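# Pull out and quarter-turn the right-side yellow rod

## Task

Take the yellow rod closest to the right arm, draw it outward until it stops, rotate it by a quarter turn so its figures lie flat, and finish with no part of the robot (camera cables included) in contact with it.

## Robot and tools

Robot: two arms, left_arm and right_arm, each a six-joint arm with a parallel two-finger gripper and a fisheye wrist camera (cam_left_wrist and cam_right_wrist, both 672x504). A camera cable resting on the rod counts as the arm touching it.

Frames: the scene frame has its origin at table-top height midway between the nominal bases, +x out over the table, +y toward left_arm, +z up. The calibrated bases are left_arm at (-0.028, +0.289, +0.027) m and right_arm at (-0.040, -0.349, +0.007) m, each turned only slightly about z. Hand positions (end_effector_position, in metres, the point between the finger pads about 1 cm short of the tips) and end_effector_quat_wxyz are given in each arm's own base frame, and they can be a few cm off. The fingers point along the gripper's +z and separate along its y.

Joint order in every row and every per-joint list: wrist pitch (joint4), shoulder (joint2), wrist yaw (joint5), wrist roll (joint6), elbow (joint3), waist (joint1). Stated ranges in rad: waist -2.618..3.054, shoulder 0..3.142, elbow 0..3.142, wrist pitch -1.571..1.571, wrist yaw -1.571..1.571, wrist roll -2.094..2.094. The real ends may differ by up to 0.059 rad.

Row layout: a single flat list of 14 numbers covering both arms, each in [-1, 1]: left_arm's six joint numbers in the order above followed by its opening, then the same seven for right_arm. Joint numbers are scaled offsets, not poses: 1.0 equals 2.224 rad for waist, shoulder and elbow, and 8.485 rad for the three wrist joints. They are measured from the Joint targets as they stood when the action (or move) began, not from the previous row, so sending the same offset twice moves the joint twice. The opening number is absolute: +1 fully open, -1 closed; between those, the fingers go to where grip_measured reads that value. To hold an arm still, send 0 for its joints and repeat its current opening (0 is itself an opening command).

execute_actions(actions, cameras): actions is a list of actions; each action is up to 15 rows, one per 1/30 s step, and the last row is held to fill 15 steps (0.5 s). An action that would push any joint more than 0.059 rad beyond its range is rejected for both arms; a malformed action or a failing first action rejects the whole call. An empty list just reports state. cameras chooses images (omitted/null/["all"] = all, [] = none; unknown names void the call).

move(target, speed, blend, opening_speed, blocking, cameras): target is one 14-number row or up to 15 rows, all offsets counted from the same starting Joint targets. All joints travel together, so grippers follow curves; nothing is avoided. speed is the top rad/s of the joint with the farthest to go (0.01 to 12.57, default 0.5), one value or one per target. blend (rad) rounds corners between listed targets. opening_speed (0.2 or more, per second on the -1..+1 scale) ramps the fingers. Opening changes in later targets apply once everything is at rest there. blocking=false returns after about 0.5 s while it continues. The result adds a move: line such as done, off_target (resting more than 0.035 rad from target), moving, held or fault, plus limits=held when steps were withheld. Neither done nor off_target tells you about contact.

wait(seconds 0..10) lets time pass holding commands; stop brakes a running move; zoom_image(camera, region [x0,y0,x1,y1] in image pixels, at most 504x504) enlarges part of the latest image; read_manual gives licence text only; finished_scene(scene) ends the current scene for good, with scene being its number.

Result lines: Joint positions and Joint velocities per arm (rad, rad/s, then finger-pad gap in m, 0.094 fully open); Joint targets, the base for your next offsets; Joint torques (includes gravity, offsets and noise; entries 2, 5, 6 wrap at ±28 N m); grip_measured on the command scale (empty reads up to ~2.7 mm wide); Tool commands; "within noise" when velocities are negligible; "joint sent to its limit" when a joint was driven to its end; "joint command not followed" when the clearance check altered targets. Action results also list joint positions at some steps. MOTOR HOT appears at 75 °C; at 90 °C that arm folds and idles; at 100 °C it goes limp.

Motion notes: each target stays within 0.339 rad (big joints) or 2.2 rad (wrist) of the measured angle, and targets placing the gripper over 200 mm from where it is are scaled back; large offsets may need several actions. Tiny turns may not start. Grip hard parts by commanding about 0.05 below first-touch reading; release by commanding well above grip_measured.

Avoid: fast contacts, pressing far past contact, arms touching or one gripper squeezing the other's fingers, dropping or releasing the rod while it moves, and long stretched or stalled pushes that heat motors. To stop an arm pressing, command its targets back past its measured positions. Finish with the gripper opened and moved clear of the rod.

Each tool is called after "Request:" as name(argument=value, ...), one argument or row to a line, values as JSON.

## Session

Request:
execute_actions(
  actions=[],
)

Scene clock: 0.00 s.
left_arm: end_effector_position=(+0.4007, +0.0076, +0.1253) grip_measured=+1.000 end_effector_quat_wxyz=(+0.625, -0.028, +0.778, +0.057) | right_arm: end_effector_position=(+0.3999, -0.0295, +0.1148) grip_measured=+1.000 end_effector_quat_wxyz=(+0.608, +0.063, +0.791, -0.024)
Joint names: [wrist pitch, shoulder, wrist yaw, wrist roll, elbow, waist]
Joint positions: left_arm=[0.966 1.539 -0.191 0.014 0.356 -0.068 0.094] | right_arm=[0.914 1.54 0.071 0.059 0.363 -0.045 0.094]
Joint velocities: within noise
Joint torques (N m): no reading
Heat: left arm: 47 °C; right arm: 43 °C.
Joint targets: left_arm=[0.959 1.536 -0.192 0.014 0.359 -0.068] | right_arm=[0.904 1.537 0.071 0.060 0.366 -0.045]
Tool commands: left_gripper/opening=+1.0 right_gripper/opening=+1.0

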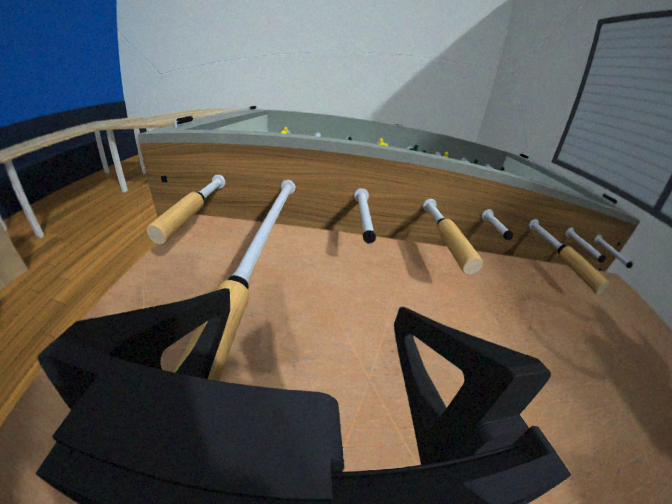

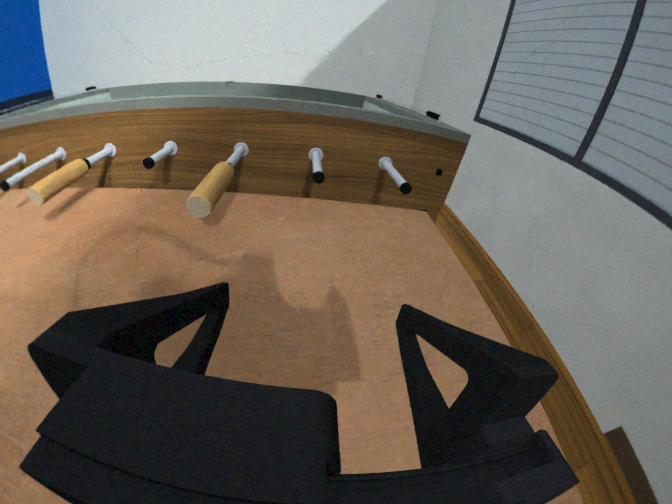

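Request:
zoom_image(
  camera="cam_left_wrist",
  region=[240, 90, 560, 200],
)

Request:
zoom_image(
  camera="cam_right_wrist",
  region=[140, 70, 480, 220],
)

Scaled by 1.575 from the camera's 672x504 image, which has a finer 960x720 frame.

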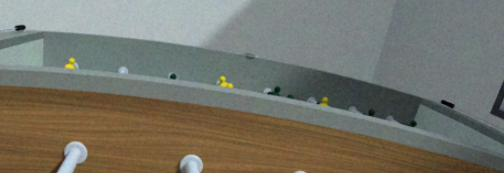

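Scaled by 1.482 from the camera's 672x504 image, which has a finer 960x720 frame.

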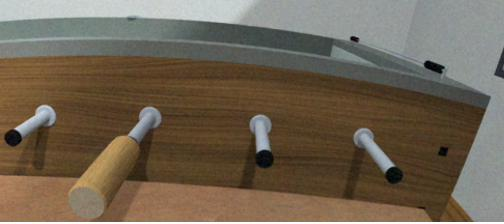

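Request:
move(
  target=[0,0,0,0,0,0,1,0.0648,0.334,0.0336,-0.0071,0.184,0.167,1],
)

Scene clock: 79.30 s.
left_arm: end_effector_position=(+0.4007, +0.0076, +0.1253) grip_measured=+1.000 end_effector_quat_wxyz=(+0.625, -0.028, +0.778, +0.057) | right_arm: end_effector_position=(+0.4939, +0.1019, +0.0625) grip_measured=+1.000 end_effector_quat_wxyz=(+0.680, +0.003, +0.733, -0.019)
Joint names: [wrist pitch, shoulder, wrist yaw, wrist roll, elbow, waist]
Joint positions: left_arm=[0.966 1.539 -0.191 0.014 0.356 -0.068 0.094] | right_arm=[1.428 2.262 0.355 0.004 0.755 0.325 0.094]
Joint velocities: within noise
Joint torques (N m): left_arm=[1.84 -6.35 -0.04 0.01 5.35 -0.05] | right_arm=[1.95 -7.24 0.1 -0.05 5.08 0.21]
Heat: left arm: 46 °C; right arm: 44 °C.
Joint targets: left_arm=[0.959 1.536 -0.192 0.014 0.359 -0.068] | right_arm=[1.454 2.280 0.356 0.000 0.775 0.327]
move: done
camera_calibration:
cam_right_wrist: T_world_to_cam=[[-0.0644721, -0.976721, 0.204594, 0.109294], [-0.469578, -0.15121, -0.869846, 0.334367], [0.880534, -0.152154, -0.448898, -0.27358], [0, 0, 0, 1]] pos_world=[0.404954, 0.115683, 0.145678]

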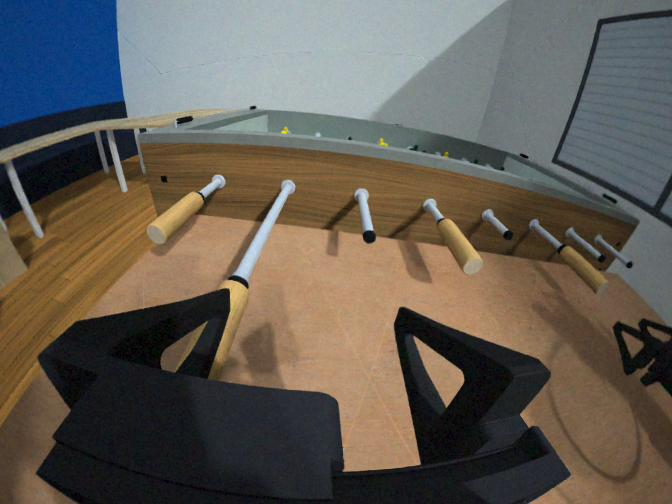

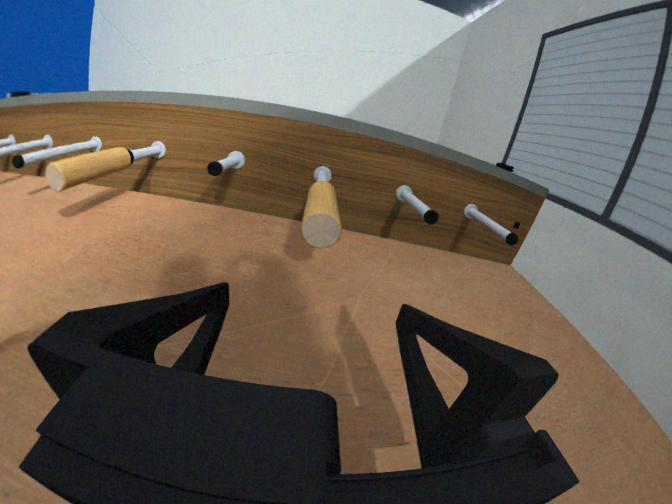

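Request:
move(
  target=[
    [0,0,0,0,0,0,1,0,0,-0.01,-0.0925,0,-0.03,1],
    [0,0,0,0,0,0,1,-0.0425,0.0706,-0.01355,-0.0925,0.2334,-0.0432,1],
  ],
)

Scene clock: 98.37 s.
left_arm: end_effector_position=(+0.4007, +0.0076, +0.1253) grip_measured=+1.000 end_effector_quat_wxyz=(+0.625, -0.028, +0.778, +0.057) | right_arm: end_effector_position=(+0.6095, +0.1027, +0.0887) grip_measured=+1.000 end_effector_quat_wxyz=(+0.638, -0.274, +0.665, -0.276)
Joint names: [wrist pitch, shoulder, wrist yaw, wrist roll, elbow, waist]
Joint positions: left_arm=[0.966 1.539 -0.191 0.014 0.356 -0.068 0.094] | right_arm=[1.103 2.412 0.256 -0.791 1.273 0.238 0.094]
Joint velocities: within noise
Joint torques (N m): left_arm=[1.84 -6.35 -0.05 0 5.33 -0.06] | right_arm=[1.63 -9.29 -0.11 0.07 7.06 -0.68]
Heat: left arm: 45 °C; right arm: 45 °C.
Joint targets: left_arm=[0.959 1.536 -0.192 0.014 0.359 -0.068] | right_arm=[1.093 2.437 0.241 -0.785 1.294 0.231]
move: done
camera_calibration:
cam_right_wrist: T_world_to_cam=[[-0.0306459, -0.556567, 0.830237, -0.00716364], [-0.429784, -0.742582, -0.513671, 0.416472], [0.902412, -0.372564, -0.216447, -0.374702], [0, 0, 0, 1]] pos_world=[0.516909, 0.165677, 0.138774]

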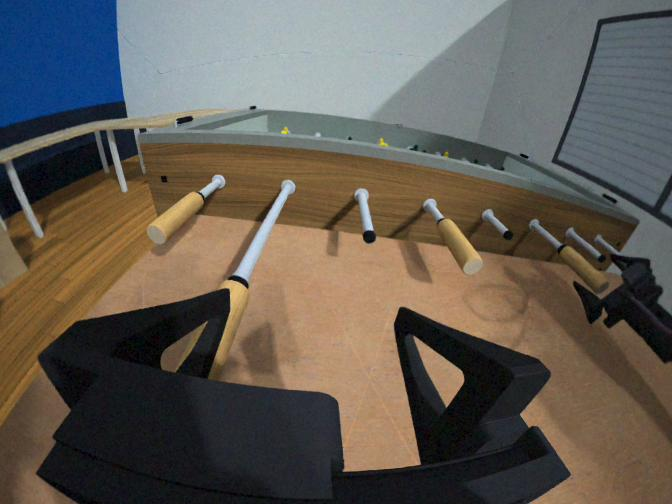

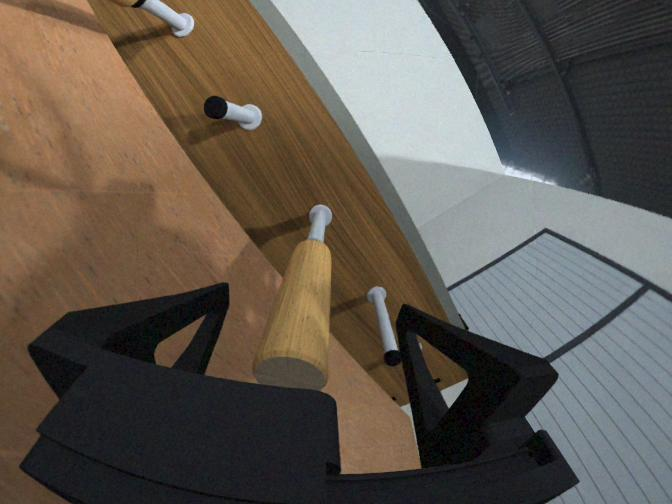

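Request:
move(
  target=[
    [0,0,0,0,0,0,1,0.0047,0.018,0.001,0,0,0,1],
    [0,0,0,0,0,0,1,0.0047,0.018,0.001,0,0,0,-1],
  ],
  opening_speed=1,
)

Scene clock: 110.97 s.
left_arm: end_effector_position=(+0.4007, +0.0076, +0.1253) grip_measured=+1.000 end_effector_quat_wxyz=(+0.625, -0.028, +0.778, +0.057) | right_arm: end_effector_position=(+0.6085, +0.1018, +0.0754) grip_measured=-0.304 end_effector_quat_wxyz=(+0.638, -0.273, +0.664, -0.278)
Joint names: [wrist pitch, shoulder, wrist yaw, wrist roll, elbow, waist]
Joint positions: left_arm=[0.966 1.539 -0.191 0.014 0.356 -0.068 0.094] | right_arm=[1.146 2.452 0.26 -0.792 1.273 0.238 0.033]
Joint velocities: within noise
Joint torques (N m): left_arm=[1.85 -6.34 -0.05 0.01 5.33 -0.05] | right_arm=[1.61 -9.35 -0.07 0.08 6.84 -0.68]
Heat: left arm: 45 °C; right arm: 45 °C.
Joint targets: left_arm=[0.959 1.536 -0.192 0.014 0.359 -0.068] | right_arm=[1.133 2.477 0.250 -0.785 1.294 0.231]
move: done
camera_calibration:
cam_right_wrist: T_world_to_cam=[[-0.035186, -0.55598, 0.830451, 0.00607607], [-0.431037, -0.74126, -0.51453, 0.409142], [0.901648, -0.376059, -0.213566, -0.376474], [0, 0, 0, 1]] pos_world=[0.516016, 0.165082, 0.125068]

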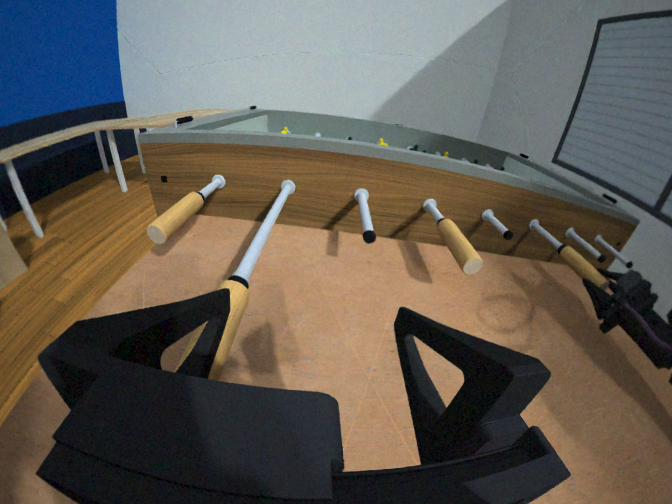

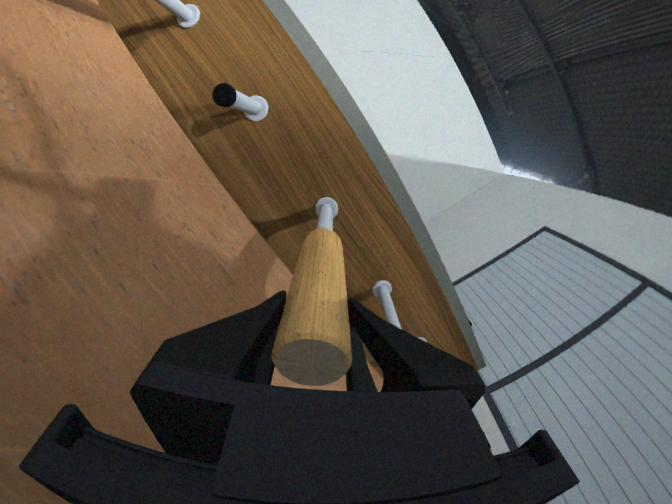

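Request:
move(
  target=[0,0,0,0,0,0,1,0,0,0,0.186,0,0,-1],
  speed=1,
)

Scene clock: 118.37 s.
left_arm: end_effector_position=(+0.4007, +0.0076, +0.1253) grip_measured=+1.000 end_effector_quat_wxyz=(+0.625, -0.028, +0.778, +0.057) | right_arm: end_effector_position=(+0.6096, +0.1038, +0.0774) grip_measured=-0.306 end_effector_quat_wxyz=(+0.648, +0.260, +0.664, +0.267)
Joint names: [wrist pitch, shoulder, wrist yaw, wrist roll, elbow, waist]
Joint positions: left_arm=[0.966 1.539 -0.191 0.014 0.356 -0.068 0.094] | right_arm=[1.164 2.455 0.209 0.767 1.273 0.227 0.033]
Joint velocities: within noise
Joint torques (N m): left_arm=[1.84 -6.35 -0.03 0.01 5.34 -0.08] | right_arm=[1.47 -9.63 0.49 0.26 6.82 0.35]
Heat: left arm: 45 °C; right arm: 45 °C.
Joint targets: left_arm=[0.959 1.536 -0.192 0.014 0.359 -0.068] | right_arm=[1.133 2.477 0.250 0.793 1.294 0.230]
move: off_target (right_arm); right_arm: the wrist yaw is farthest, 0.041 rad from its target
camera_calibration:
cam_right_wrist: T_world_to_cam=[[-0.0439857, -0.834005, -0.550001, 0.146652], [-0.421513, 0.514624, -0.746651, 0.294041], [0.905755, 0.198991, -0.37418, -0.426056], [0, 0, 0, 1]] pos_world=[0.516295, 0.0557691, 0.140783]

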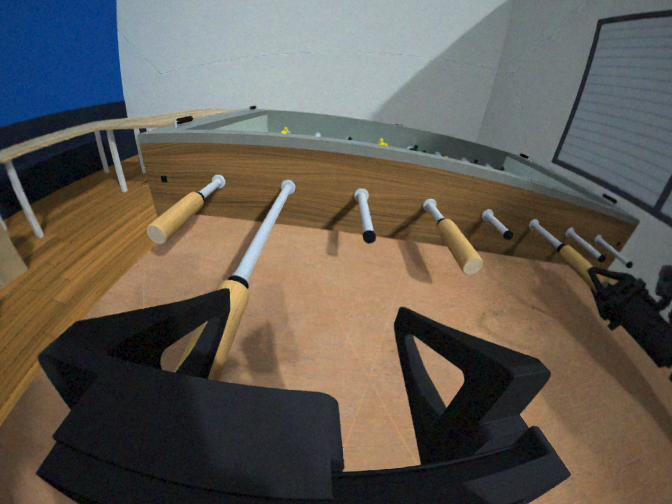

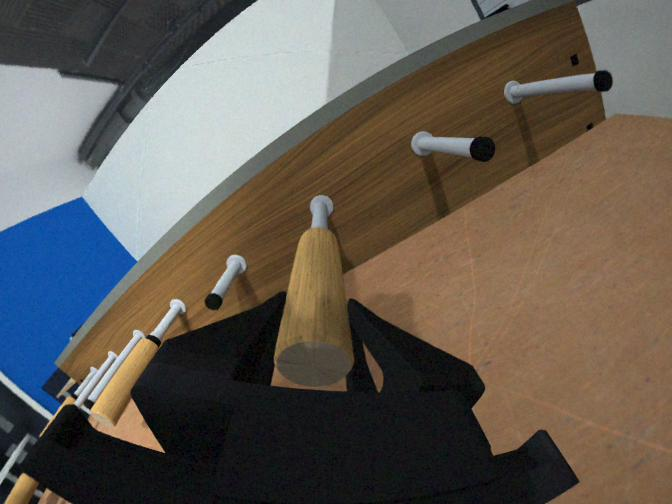

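Request:
move(
  target=[
    [0,0,0,0,0,0,1,0,0,0,0,0,0,1],
    [0,0,0,0,0,0,1,0,0,0,-0.092,0,0,1],
    [0,0,0,0,0,0,1,0,0,0,-0.092,0,0,-1],
  ],
  opening_speed=1.2,
  speed=1,
)

Scene clock: 161.13 s.
left_arm: end_effector_position=(+0.4007, +0.0076, +0.1253) grip_measured=+1.000 end_effector_quat_wxyz=(+0.625, -0.028, +0.778, +0.057) | right_arm: end_effector_position=(+0.6103, +0.0977, +0.0753) grip_measured=-0.310 end_effector_quat_wxyz=(+0.697, +0.011, +0.717, -0.004)
Joint names: [wrist pitch, shoulder, wrist yaw, wrist roll, elbow, waist]
Joint positions: left_arm=[0.966 1.539 -0.191 0.014 0.356 -0.068 0.094] | right_arm=[1.147 2.455 0.248 0.017 1.278 0.228 0.032]
Joint velocities: within noise
Joint torques (N m): left_arm=[1.85 -6.39 -0.04 0 5.34 -0.03] | right_arm=[1.6 -9.66 0.06 -0.04 6.5 0.24]
Heat: left arm: 45 °C; right arm: 46 °C.
Joint targets: left_arm=[0.959 1.536 -0.192 0.014 0.359 -0.068] | right_arm=[1.133 2.477 0.250 0.013 1.295 0.230]
move: done
camera_calibration:
cam_right_wrist: T_world_to_cam=[[-0.0641945, -0.983358, 0.169962, 0.113229], [-0.427659, -0.126773, -0.895006, 0.373449], [0.901658, -0.13014, -0.412403, -0.388786], [0, 0, 0, 1]] pos_world=[0.517529, 0.108092, 0.154657]

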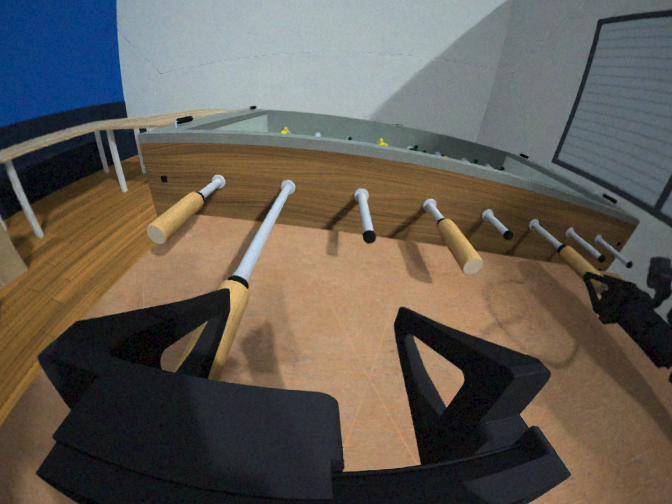

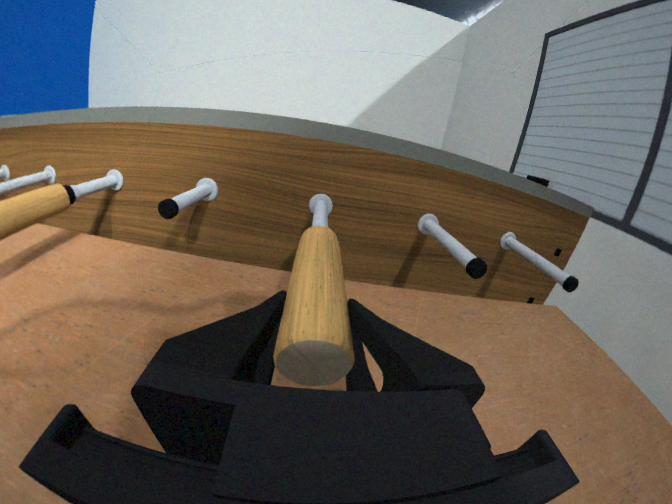

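Request:
move(
  target=[
    [0,0,0,0,0,0,1,0.0095,-0.1138,0.0044,0.0035,-0.1956,0.027,-1],
    [0,0,0,0,0,0,1,-0.0328,-0.2779,0.0095,0.0145,-0.3107,0.0569,-1],
  ],
  blend=0.08,
  speed=0.35,
)

Scene clock: 174.40 s.
left_arm: end_effector_position=(+0.4007, +0.0076, +0.1253) grip_measured=+1.000 end_effector_quat_wxyz=(+0.625, -0.028, +0.778, +0.057) | right_arm: end_effector_position=(+0.4744, +0.1023, +0.0753) grip_measured=-0.310 end_effector_quat_wxyz=(+0.590, +0.005, +0.807, +0.004)
Joint names: [wrist pitch, shoulder, wrist yaw, wrist roll, elbow, waist]
Joint positions: left_arm=[0.966 1.539 -0.191 0.014 0.356 -0.068 0.094] | right_arm=[0.915 1.951 0.306 0.113 0.712 0.321 0.032]
Joint velocities: within noise
Joint torques (N m): left_arm=[1.84 -6.34 -0.05 -0.01 5.34 0.01] | right_arm=[1.18 -15.24 0.38 0.22 -3.1 3.25]
Heat: left arm: 44 °C; right arm: 46 °C.
Joint targets: left_arm=[0.959 1.536 -0.192 0.014 0.359 -0.068] | right_arm=[0.855 1.859 0.330 0.136 0.604 0.357]
move: off_target (right_arm); right_arm: the elbow is farthest, 0.108 rad from its target
camera_calibration:
cam_right_wrist: T_world_to_cam=[[0.00319782, -0.984895, 0.173121, 0.0769013], [-0.655057, -0.13287, -0.743805, 0.412965], [0.755573, -0.111025, -0.645588, -0.180615], [0, 0, 0, 1]] pos_world=[0.406737, 0.110557, 0.177249]

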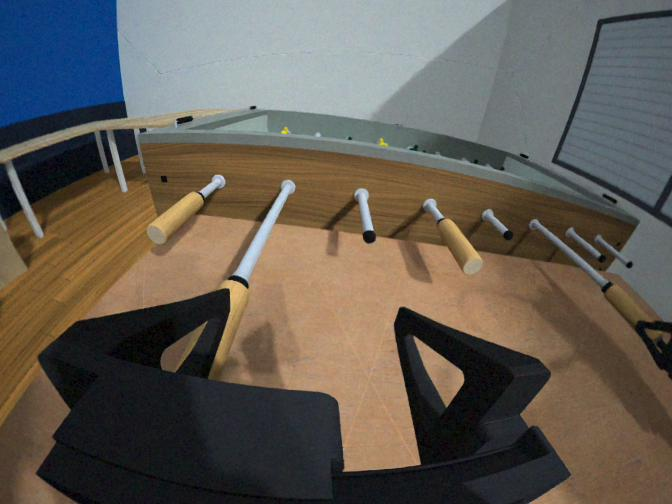

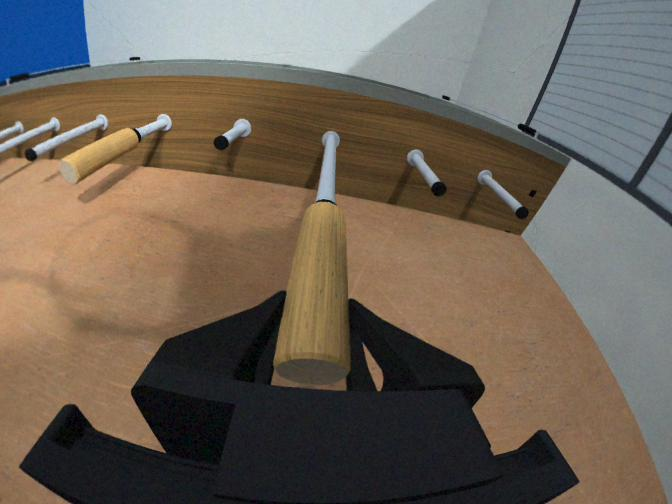

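Request:
move(
  target=[0,0,0,0,0,0,1,-0.0157,-0.043,0.0009,0.0038,-0.0134,0.0097,-1],
  speed=0.35,
)

Scene clock: 189.43 s.
left_arm: end_effector_position=(+0.4007, +0.0076, +0.1253) grip_measured=+1.000 end_effector_quat_wxyz=(+0.625, -0.028, +0.778, +0.057) | right_arm: end_effector_position=(+0.4729, +0.1020, +0.0791) grip_measured=-0.310 end_effector_quat_wxyz=(+0.576, +0.012, +0.817, +0.011)
Joint names: [wrist pitch, shoulder, wrist yaw, wrist roll, elbow, waist]
Joint positions: left_arm=[0.966 1.539 -0.191 0.014 0.356 -0.068 0.094] | right_arm=[0.823 1.907 0.294 0.141 0.725 0.317 0.032]
Joint velocities: within noise
Joint torques (N m): left_arm=[1.83 -6.32 -0.03 0 5.35 -0.06] | right_arm=[0.82 -19.44 0.59 0.28 -6.19 5.49]
Heat: left arm: 44 °C; right arm: 48 °C.
Joint targets: left_arm=[0.959 1.536 -0.192 0.014 0.359 -0.068] | right_arm=[0.722 1.763 0.338 0.168 0.573 0.378]
move: off_target (right_arm); right_arm: the elbow is farthest, 0.151 rad from its target
camera_calibration:
cam_right_wrist: T_world_to_cam=[[0.00749573, -0.988112, 0.153552, 0.0758589], [-0.681187, -0.117463, -0.722625, 0.423965], [0.732071, -0.0991808, -0.67397, -0.164883], [0, 0, 0, 1]] pos_world=[0.408937, 0.108404, 0.183593]

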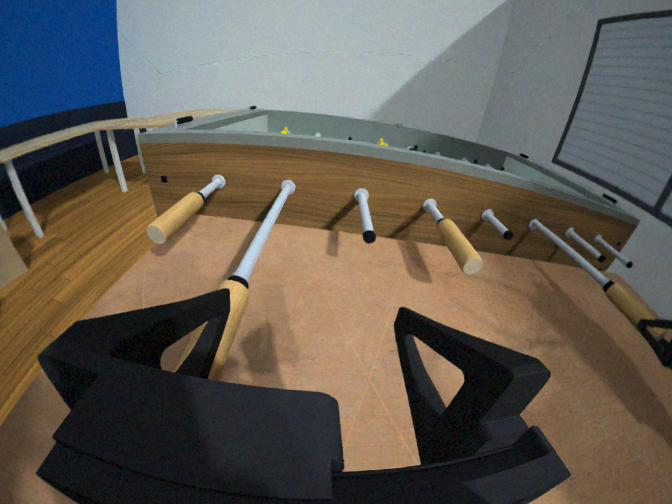

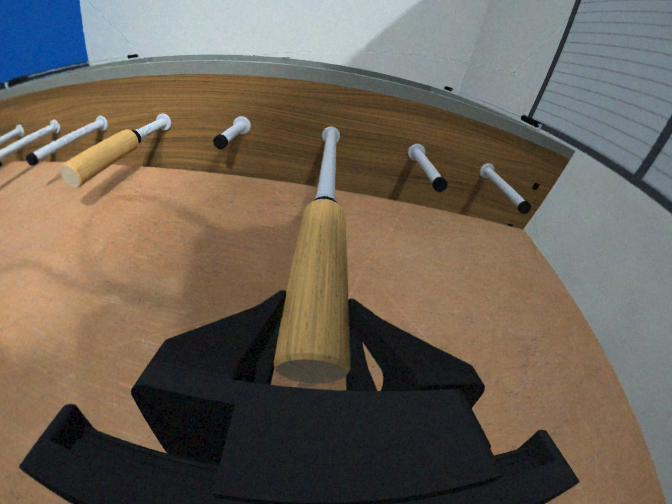

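Request:
move(
  target=[
    [0,0,0,0,0,0,1,0.0106,0.0697,-0.0047,-0.003,0.0585,-0.0256,-1],
    [0,0,0,0,0,0,1,0.0106,0.0697,-0.0047,-0.003,0.0585,-0.0256,1],
    [0,0,0,0,0,0,1,-0.0313,-0.0863,0.0019,0.0077,-0.0261,0.0193,1],
  ],
  opening_speed=1.2,
)

Scene clock: 203.20 s.
left_arm: end_effector_position=(+0.4007, +0.0076, +0.1253) grip_measured=+1.000 end_effector_quat_wxyz=(+0.625, -0.028, +0.778, +0.057) | right_arm: end_effector_position=(+0.3860, +0.1043, +0.0670) grip_measured=+0.998 end_effector_quat_wxyz=(+0.488, -0.004, +0.873, -0.001)
Joint names: [wrist pitch, shoulder, wrist yaw, wrist roll, elbow, waist]
Joint positions: left_arm=[0.966 1.539 -0.191 0.014 0.356 -0.068 0.094] | right_arm=[0.463 1.587 0.348 0.218 0.534 0.414 0.094]
Joint velocities: within noise
Joint torques (N m): left_arm=[1.84 -6.34 -0.03 0.01 5.33 -0.09] | right_arm=[1.54 -6.37 0.23 0.18 4.27 0.68]
Heat: left arm: 44 °C; right arm: 48 °C.
Joint targets: left_arm=[0.959 1.536 -0.192 0.014 0.359 -0.068] | right_arm=[0.456 1.571 0.354 0.233 0.516 0.421]
move: done; target 2's new numbers were sent with right_arm's elbow 0.042 rad from that target
camera_calibration:
cam_right_wrist: T_world_to_cam=[[0.0567421, -0.98154, 0.182647, 0.058978], [-0.812708, -0.151669, -0.562586, 0.399869], [0.579902, -0.116516, -0.806311, -0.0397848], [0, 0, 0, 1]] pos_world=[0.344702, 0.113902, 0.18211]

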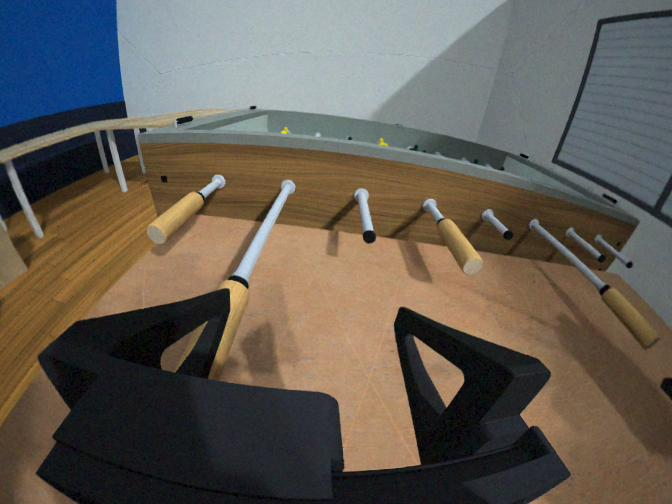

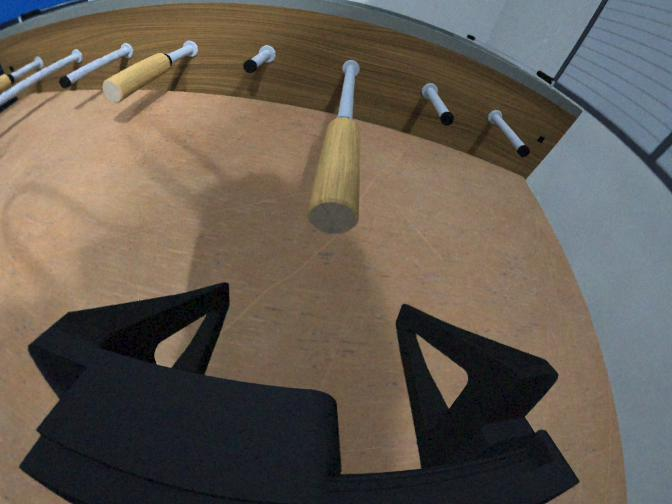

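Request:
finished_scene(
  scene=1,
)

The scene is finished: the task was done.


## Next scene

The same job, from a new start.

Request:
execute_actions(
  actions=[],
)

Request:
zoom_image(
  camera="cam_left_wrist",
  region=[240, 90, 560, 200],
)

Scene clock: 0.00 s.
left_arm: end_effector_position=(+0.3899, -0.0004, +0.1147) grip_measured=+1.000 end_effector_quat_wxyz=(+0.609, -0.026, +0.793, +0.006) | right_arm: end_effector_position=(+0.3960, -0.0474, +0.1154) grip_measured=+1.000 end_effector_quat_wxyz=(+0.595, +0.094, +0.794, -0.086)
Joint names: [wrist pitch, shoulder, wrist yaw, wrist roll, elbow, waist]
Joint positions: left_arm=[0.911 1.495 -0.08 -0.043 0.322 -0.04 0.094] | right_arm=[0.848 1.518 0.234 0.044 0.38 -0.018 0.094]
Joint velocities: within noise
Joint torques (N m): no reading
Heat: left arm: 43 °C; right arm: 40 °C.
Joint targets: left_arm=[0.899 1.493 -0.081 -0.042 0.324 -0.040] | right_arm=[0.837 1.515 0.234 0.045 0.383 -0.018]
Tool commands: left_gripper/opening=+1.0 right_gripper/opening=+1.0
camera_calibration:
cam_left_wrist: T_world_to_cam=[[0.0222135, -0.980285, 0.196335, -0.0420869], [-0.593611, -0.170951, -0.786385, 0.357186], [0.804446, -0.0990782, -0.585705, -0.125405], [0, 0, 0, 1]] pos_world=[0.313846, 0.00737939, 0.215698]
cam_right_wrist: T_world_to_cam=[[-0.244005, -0.947103, 0.208463, 0.0183839], [-0.655393, 0.00260904, -0.755284, 0.379511], [0.714788, -0.320918, -0.621361, -0.108823], [0, 0, 0, 1]] pos_world=[0.331, -0.0185021, 0.215188]

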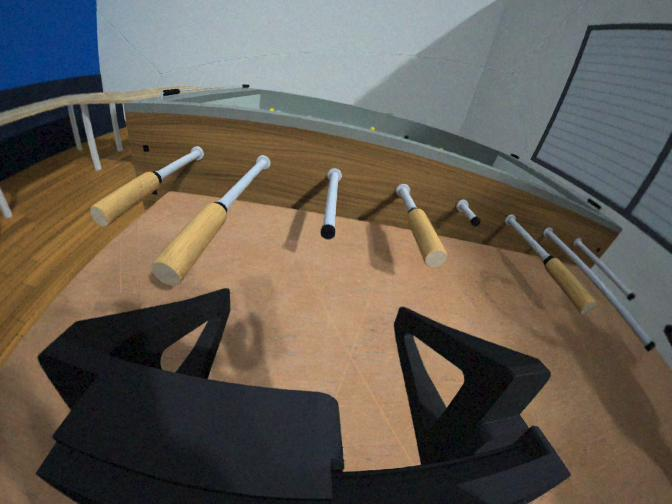

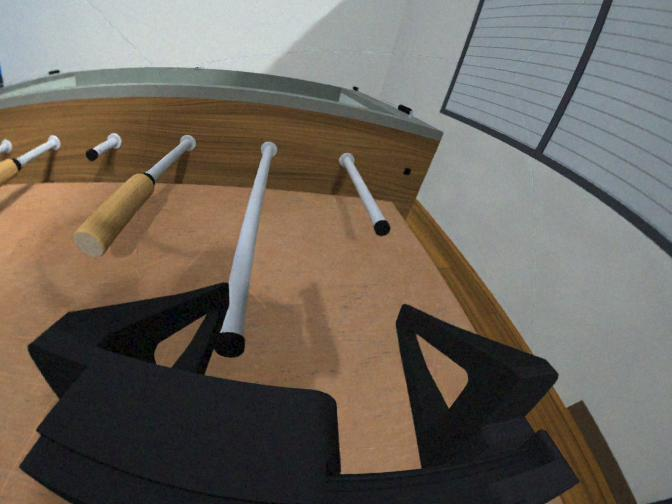

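Scaled by 1.575 from the camera's 672x504 image, which has a finer 960x720 frame.

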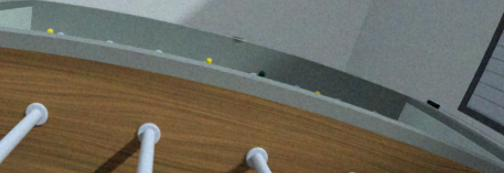

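Request:
move(
  target=[
    [0,0,0,0,0,0,1,0,-0.0674,0,0,0,0,1],
    [0,0,0,0,0,0,1,0.0174,0.12,0.0476,-0.0937,0.1189,0.2653,1],
    [0,0,0,0,0,0,1,0.0174,0.1875,0.0476,-0.0937,0.1189,0.2653,1],
  ],
  speed=0.8,
  blend=0.03,
)

Scene clock: 37.10 s.
left_arm: end_effector_position=(+0.3899, -0.0004, +0.1147) grip_measured=+1.000 end_effector_quat_wxyz=(+0.609, -0.026, +0.793, +0.006) | right_arm: end_effector_position=(+0.4267, +0.1494, +0.0807) grip_measured=+1.000 end_effector_quat_wxyz=(+0.532, -0.328, +0.719, -0.302)
Joint names: [wrist pitch, shoulder, wrist yaw, wrist roll, elbow, waist]
Joint positions: left_arm=[0.911 1.495 -0.08 -0.043 0.322 -0.04 0.094] | right_arm=[0.975 1.924 0.635 -0.753 0.633 0.571 0.094]
Joint velocities: within noise
Joint torques (N m): left_arm=[1.88 -5.74 -0.03 0.01 5.37 -0.1] | right_arm=[1.73 -6.54 0.23 0.1 5.61 0.17]
Heat: left arm: 42 °C; right arm: 41 °C.
Joint targets: left_arm=[0.899 1.493 -0.081 -0.042 0.324 -0.040] | right_arm=[0.985 1.932 0.638 -0.750 0.647 0.572]
move: done
camera_calibration:
cam_left_wrist: T_world_to_cam=[[0.0222135, -0.980285, 0.196335, -0.0420869], [-0.593611, -0.170951, -0.786385, 0.357186], [0.804446, -0.0990782, -0.585705, -0.125405], [0, 0, 0, 1]] pos_world=[0.313846, 0.00737939, 0.215698]
cam_right_wrist: T_world_to_cam=[[0.139091, -0.44568, 0.884321, -0.0733892], [-0.560478, -0.771637, -0.300734, 0.411337], [0.816406, -0.453813, -0.357121, -0.133855], [0, 0, 0, 1]] pos_world=[0.350033, 0.223949, 0.1408]

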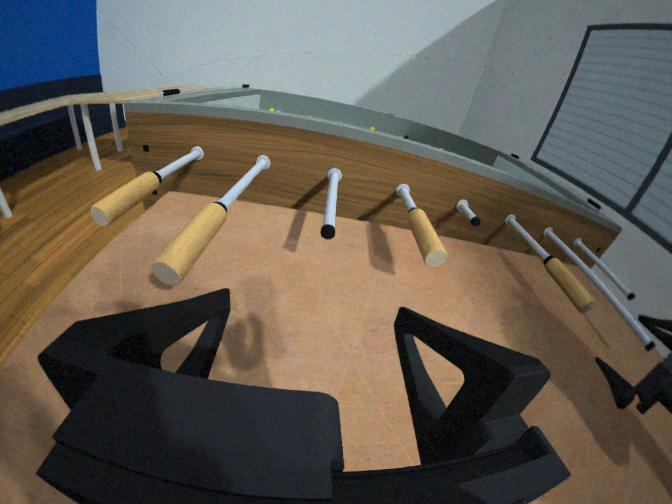

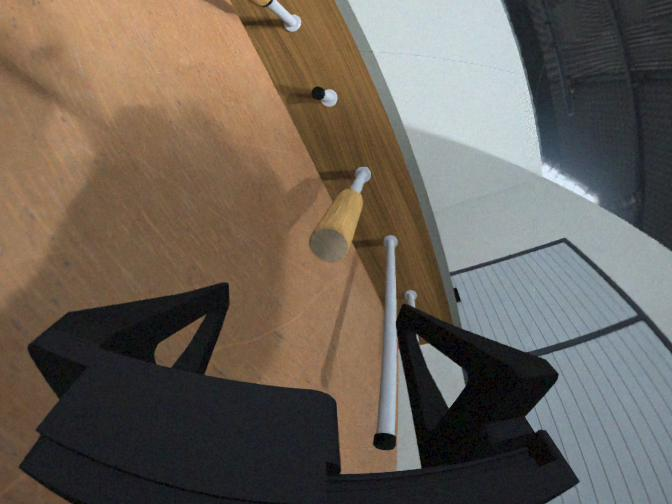

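Request:
move(
  target=[
    [0,0,0,0,0,0,1,0.0352,0.1938,-0.0159,0,0.1628,-0.0701,1],
    [0,0,0,0,0,0,1,0.0352,0.1938,-0.0159,0,0.1628,-0.0701,-1],
  ],
  opening_speed=1.2,
)

Scene clock: 50.13 s.
left_arm: end_effector_position=(+0.3899, -0.0004, +0.1147) grip_measured=+1.000 end_effector_quat_wxyz=(+0.609, -0.026, +0.793, +0.006) | right_arm: end_effector_position=(+0.5300, +0.1429, +0.0703) grip_measured=-0.309 end_effector_quat_wxyz=(+0.624, -0.243, +0.682, -0.294)
Joint names: [wrist pitch, shoulder, wrist yaw, wrist roll, elbow, waist]
Joint positions: left_arm=[0.911 1.495 -0.08 -0.043 0.322 -0.04 0.094] | right_arm=[1.286 2.34 0.521 -0.755 0.996 0.424 0.032]
Joint velocities: within noise
Joint torques (N m): left_arm=[1.89 -5.78 -0.04 0.02 5.29 -0.05] | right_arm=[1.67 -8.21 -0.13 0.06 5.29 -0.65]
Heat: left arm: 42 °C; right arm: 41 °C.
Joint targets: left_arm=[0.899 1.493 -0.081 -0.042 0.324 -0.040] | right_arm=[1.284 2.363 0.503 -0.750 1.010 0.416]
move: done
camera_calibration:
cam_left_wrist: T_world_to_cam=[[0.0222135, -0.980285, 0.196335, -0.0420869], [-0.593611, -0.170951, -0.786385, 0.357186], [0.804446, -0.0990782, -0.585705, -0.125405], [0, 0, 0, 1]] pos_world=[0.313846, 0.00737939, 0.215698]
cam_right_wrist: T_world_to_cam=[[-0.0643282, -0.567236, 0.821039, 0.0481062], [-0.495501, -0.696002, -0.519673, 0.431222], [0.866222, -0.440255, -0.236293, -0.261791], [0, 0, 0, 1]] pos_world=[0.443534, 0.212164, 0.122738]

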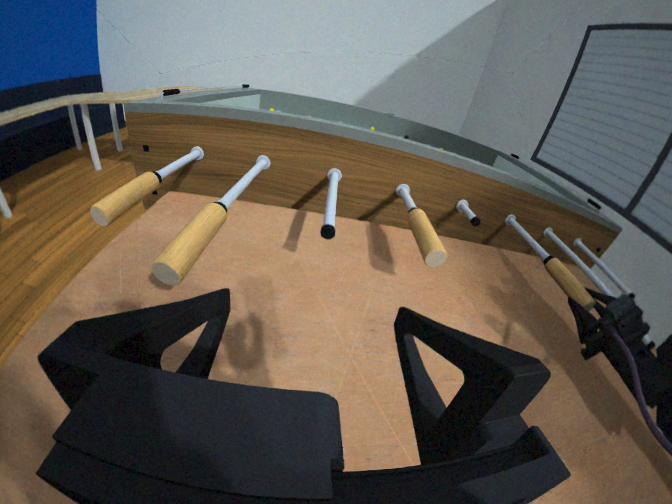

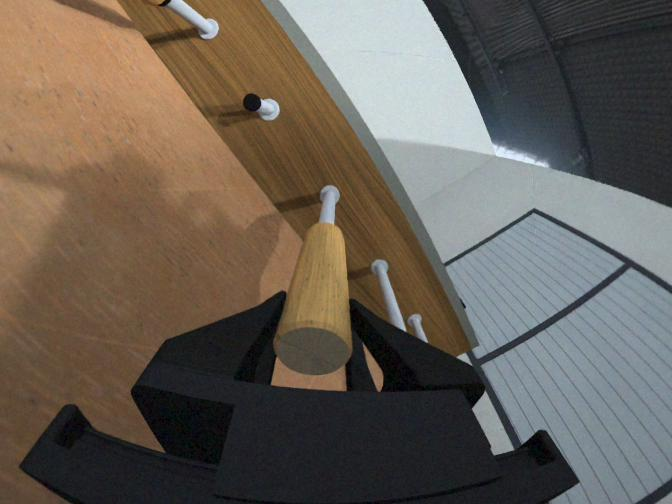

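Request:
move(
  target=[
    [0,0,0,0,0,0,1,0,0,0,0.1874,0,0,-1],
    [0,0,0,0,0,0,1,0,0,0,0.1874,0,0,1],
    [0,0,0,0,0,0,1,0,0,0,0.0924,0,0,1],
    [0,0,0,0,0,0,1,0,0,0,0.0924,0,0,-1],
  ],
  opening_speed=1.5,
  speed=1.2,
)

Request:
move(
  target=[0,0,0,0,0,0,1,-0.026,-0.1475,0.0137,0.0169,-0.1523,0.0614,-1],
  speed=0.2,
)

Scene clock: 70.87 s.
left_arm: end_effector_position=(+0.3899, -0.0004, +0.1147) grip_measured=+1.000 end_effector_quat_wxyz=(+0.609, -0.026, +0.793, +0.006) | right_arm: end_effector_position=(+0.5321, +0.1421, +0.0716) grip_measured=-0.312 end_effector_quat_wxyz=(+0.692, +0.037, +0.721, -0.025)
Joint names: [wrist pitch, shoulder, wrist yaw, wrist roll, elbow, waist]
Joint positions: left_arm=[0.911 1.495 -0.08 -0.043 0.322 -0.04 0.094] | right_arm=[1.295 2.343 0.503 0.038 1 0.416 0.032]
Joint velocities: within noise
Joint torques (N m): left_arm=[1.89 -5.79 -0.03 0 5.31 -0.06] | right_arm=[1.6 -8.44 0.07 -0.04 5.04 0.06]
Heat: left arm: 42 °C; right arm: 42 °C.
Joint targets: left_arm=[0.899 1.493 -0.081 -0.042 0.324 -0.040] | right_arm=[1.284 2.363 0.503 0.034 1.010 0.416]
move: done; target 2's new numbers were sent with right_arm's wrist yaw 0.037 rad from that target
camera_calibration:
cam_left_wrist: T_world_to_cam=[[0.0222135, -0.980285, 0.196335, -0.0420869], [-0.593611, -0.170951, -0.786385, 0.357186], [0.804446, -0.0990782, -0.585705, -0.125405], [0, 0, 0, 1]] pos_world=[0.313846, 0.00737939, 0.215698]
cam_right_wrist: T_world_to_cam=[[-0.128039, -0.977855, 0.165545, 0.185937], [-0.446615, -0.0921869, -0.889964, 0.347128], [0.885517, -0.187885, -0.424922, -0.296216], [0, 0, 0, 1]] pos_world=[0.441144, 0.158166, 0.152282]

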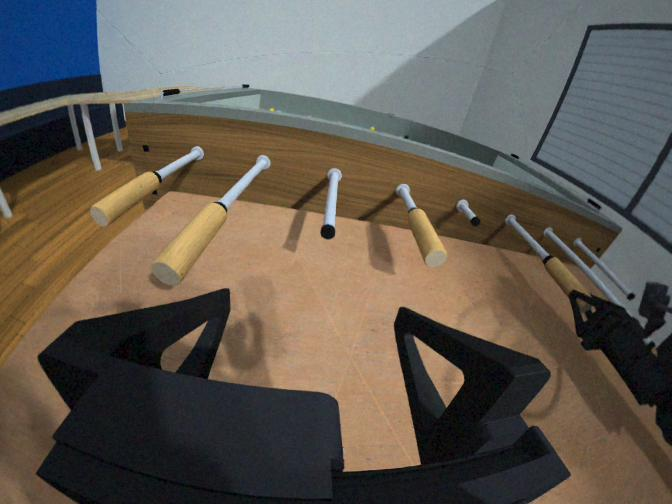

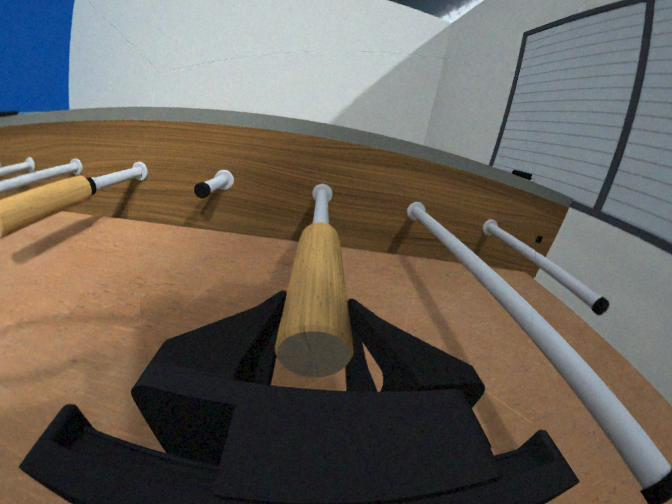

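Scene clock: 72.93 s.
left_arm: end_effector_position=(+0.3899, -0.0004, +0.1147) grip_measured=+1.000 end_effector_quat_wxyz=(+0.609, -0.026, +0.793, +0.006) | right_arm: end_effector_position=(+0.4491, +0.1519, +0.0703) grip_measured=-0.312 end_effector_quat_wxyz=(+0.630, +0.037, +0.776, -0.022)
Joint names: [wrist pitch, shoulder, wrist yaw, wrist roll, elbow, waist]
Joint positions: left_arm=[0.911 1.495 -0.08 -0.043 0.322 -0.04 0.094] | right_arm=[1.108 2.059 0.608 0.159 0.698 0.54 0.032]
Joint velocities: within noise
Joint torques (N m): left_arm=[1.89 -5.79 -0.03 0.01 5.34 -0.08] | right_arm=[1.27 -9.98 0.27 0.2 2.21 1.14]
Heat: left arm: 42 °C; right arm: 42 °C.
Joint targets: left_arm=[0.899 1.493 -0.081 -0.042 0.324 -0.040] | right_arm=[1.063 2.035 0.620 0.177 0.671 0.553]
move: off_target (right_arm); right_arm: the wrist pitch is farthest, 0.045 rad from its target
camera_calibration:
cam_left_wrist: T_world_to_cam=[[0.0222135, -0.980285, 0.196335, -0.0420869], [-0.593611, -0.170951, -0.786385, 0.357186], [0.804446, -0.0990782, -0.585705, -0.125405], [0, 0, 0, 1]] pos_world=[0.313846, 0.00737939, 0.215698]
cam_right_wrist: T_world_to_cam=[[-0.0953278, -0.980364, 0.172624, 0.170316], [-0.585866, -0.0849439, -0.805944, 0.365292], [0.804782, -0.177963, -0.566264, -0.176836], [0, 0, 0, 1]] pos_world=[0.372562, 0.166531, 0.164869]

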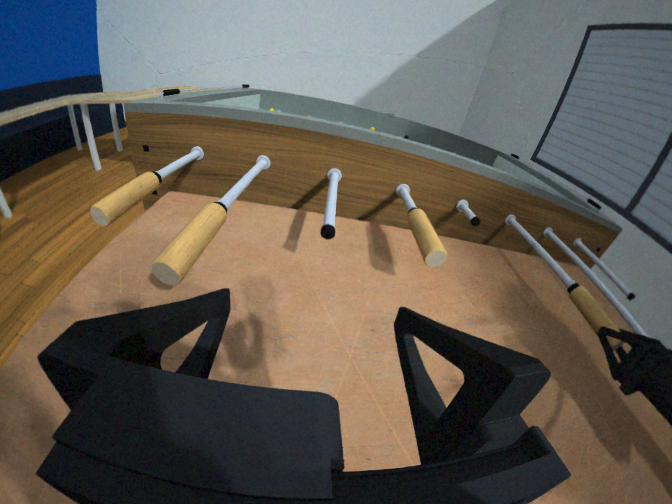

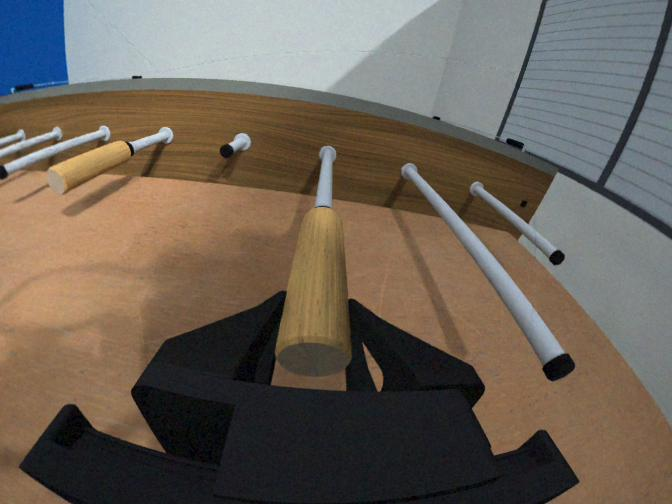

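Request:
move(
  target=[0,0,0,0,0,0,1,-0.0542,-0.1088,0,0.0194,-0.0139,0.0256,-1],
  speed=0.25,
)

Scene clock: 82.40 s.
left_arm: end_effector_position=(+0.3899, -0.0004, +0.1147) grip_measured=+1.000 end_effector_quat_wxyz=(+0.609, -0.026, +0.793, +0.006) | right_arm: end_effector_position=(+0.4448, +0.1504, +0.0757) grip_measured=-0.312 end_effector_quat_wxyz=(+0.568, +0.055, +0.821, +0.000)
Joint names: [wrist pitch, shoulder, wrist yaw, wrist roll, elbow, waist]
Joint positions: left_arm=[0.911 1.495 -0.08 -0.043 0.322 -0.04 0.094] | right_arm=[0.729 1.898 0.546 0.301 0.74 0.523 0.032]
Joint velocities: within noise
Joint torques (N m): left_arm=[1.88 -5.78 -0.03 0.03 5.31 -0.05] | right_arm=[0.54 -16.27 0.98 0.44 -2.24 7.83]
Heat: left arm: 42 °C; right arm: 42 °C.
Joint targets: left_arm=[0.899 1.493 -0.081 -0.042 0.324 -0.040] | right_arm=[0.603 1.793 0.619 0.342 0.640 0.610]
move: off_target (right_arm); right_arm: the wrist pitch is farthest, 0.126 rad from its target
camera_calibration:
cam_left_wrist: T_world_to_cam=[[0.0222135, -0.980285, 0.196335, -0.0420869], [-0.593611, -0.170951, -0.786385, 0.357186], [0.804446, -0.0990782, -0.585705, -0.125405], [0, 0, 0, 1]] pos_world=[0.313846, 0.00737939, 0.215698]
cam_right_wrist: T_world_to_cam=[[-0.0728701, -0.989912, 0.121508, 0.162839], [-0.701078, -0.0358096, -0.712184, 0.403816], [0.709351, -0.137084, -0.691397, -0.124772], [0, 0, 0, 1]] pos_world=[0.38348, 0.158552, 0.181538]

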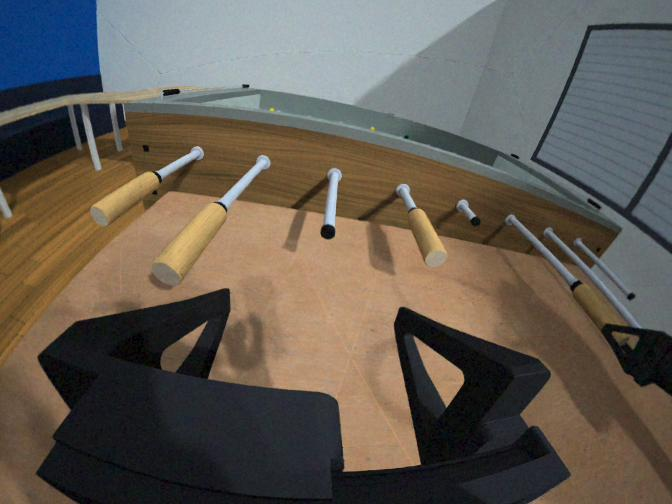

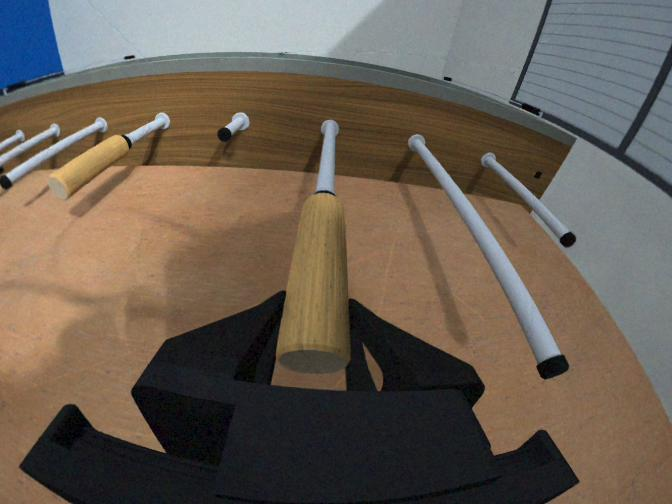

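Request:
move(
  target=[
    [0,0,0,0,0,0,1,0.0141,0.054,-0.0071,-0.0118,0.036,-0.036,-1],
    [0,0,0,0,0,0,1,0.0141,0.054,-0.0071,-0.0118,0.036,-0.036,1],
    [0,0,0,0,0,0,1,-0.0313,-0.0666,0.0022,0.0149,-0.0144,0.0324,1],
  ],
  opening_speed=1.5,
)

Scene clock: 98.67 s.
left_arm: end_effector_position=(+0.3899, -0.0004, +0.1147) grip_measured=+1.000 end_effector_quat_wxyz=(+0.609, -0.026, +0.793, +0.006) | right_arm: end_effector_position=(+0.3668, +0.1611, +0.0659) grip_measured=+0.998 end_effector_quat_wxyz=(+0.493, +0.035, +0.869, -0.018)
Joint names: [wrist pitch, shoulder, wrist yaw, wrist roll, elbow, waist]
Joint positions: left_arm=[0.911 1.495 -0.08 -0.043 0.322 -0.04 0.094] | right_arm=[0.347 1.661 0.626 0.452 0.628 0.675 0.094]
Joint velocities: within noise
Joint torques (N m): left_arm=[1.86 -5.78 -0.03 0.03 5.33 -0.06] | right_arm=[1.38 -7.1 0.4 0.14 3.97 0.65]
Heat: left arm: 42 °C; right arm: 46 °C.
Joint targets: left_arm=[0.899 1.493 -0.081 -0.042 0.324 -0.040] | right_arm=[0.337 1.645 0.638 0.468 0.608 0.682]
move: done
camera_calibration:
cam_left_wrist: T_world_to_cam=[[0.0222135, -0.980285, 0.196335, -0.0420869], [-0.593611, -0.170951, -0.786385, 0.357186], [0.804446, -0.0990782, -0.585705, -0.125405], [0, 0, 0, 1]] pos_world=[0.313846, 0.00737939, 0.215698]
cam_right_wrist: T_world_to_cam=[[-0.0285133, -0.984359, 0.173853, 0.148332], [-0.815478, -0.0776767, -0.573553, 0.382133], [0.578086, -0.158127, -0.800508, -0.0159454], [0, 0, 0, 1]] pos_world=[0.325068, 0.173173, 0.180621]

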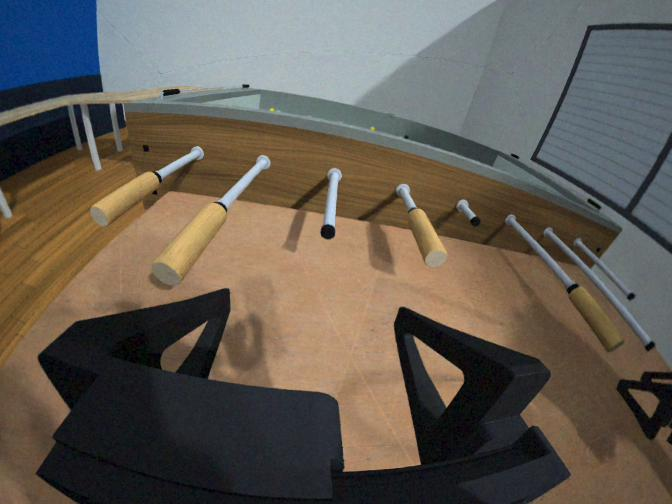

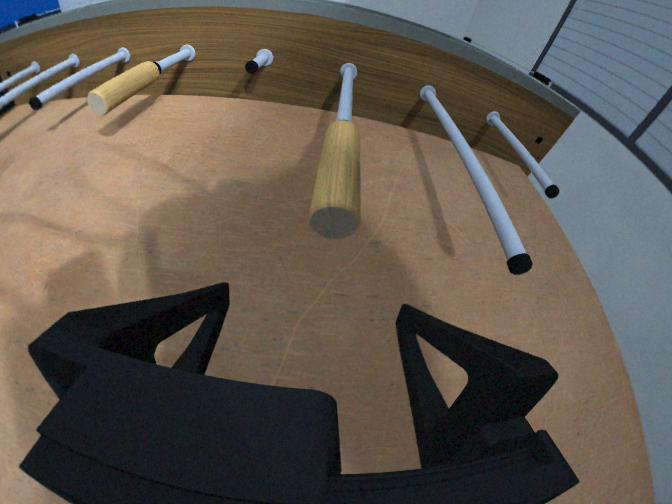

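Clear.

Request:
finished_scene(
  scene=2,
)

The scene is finished: the task was done.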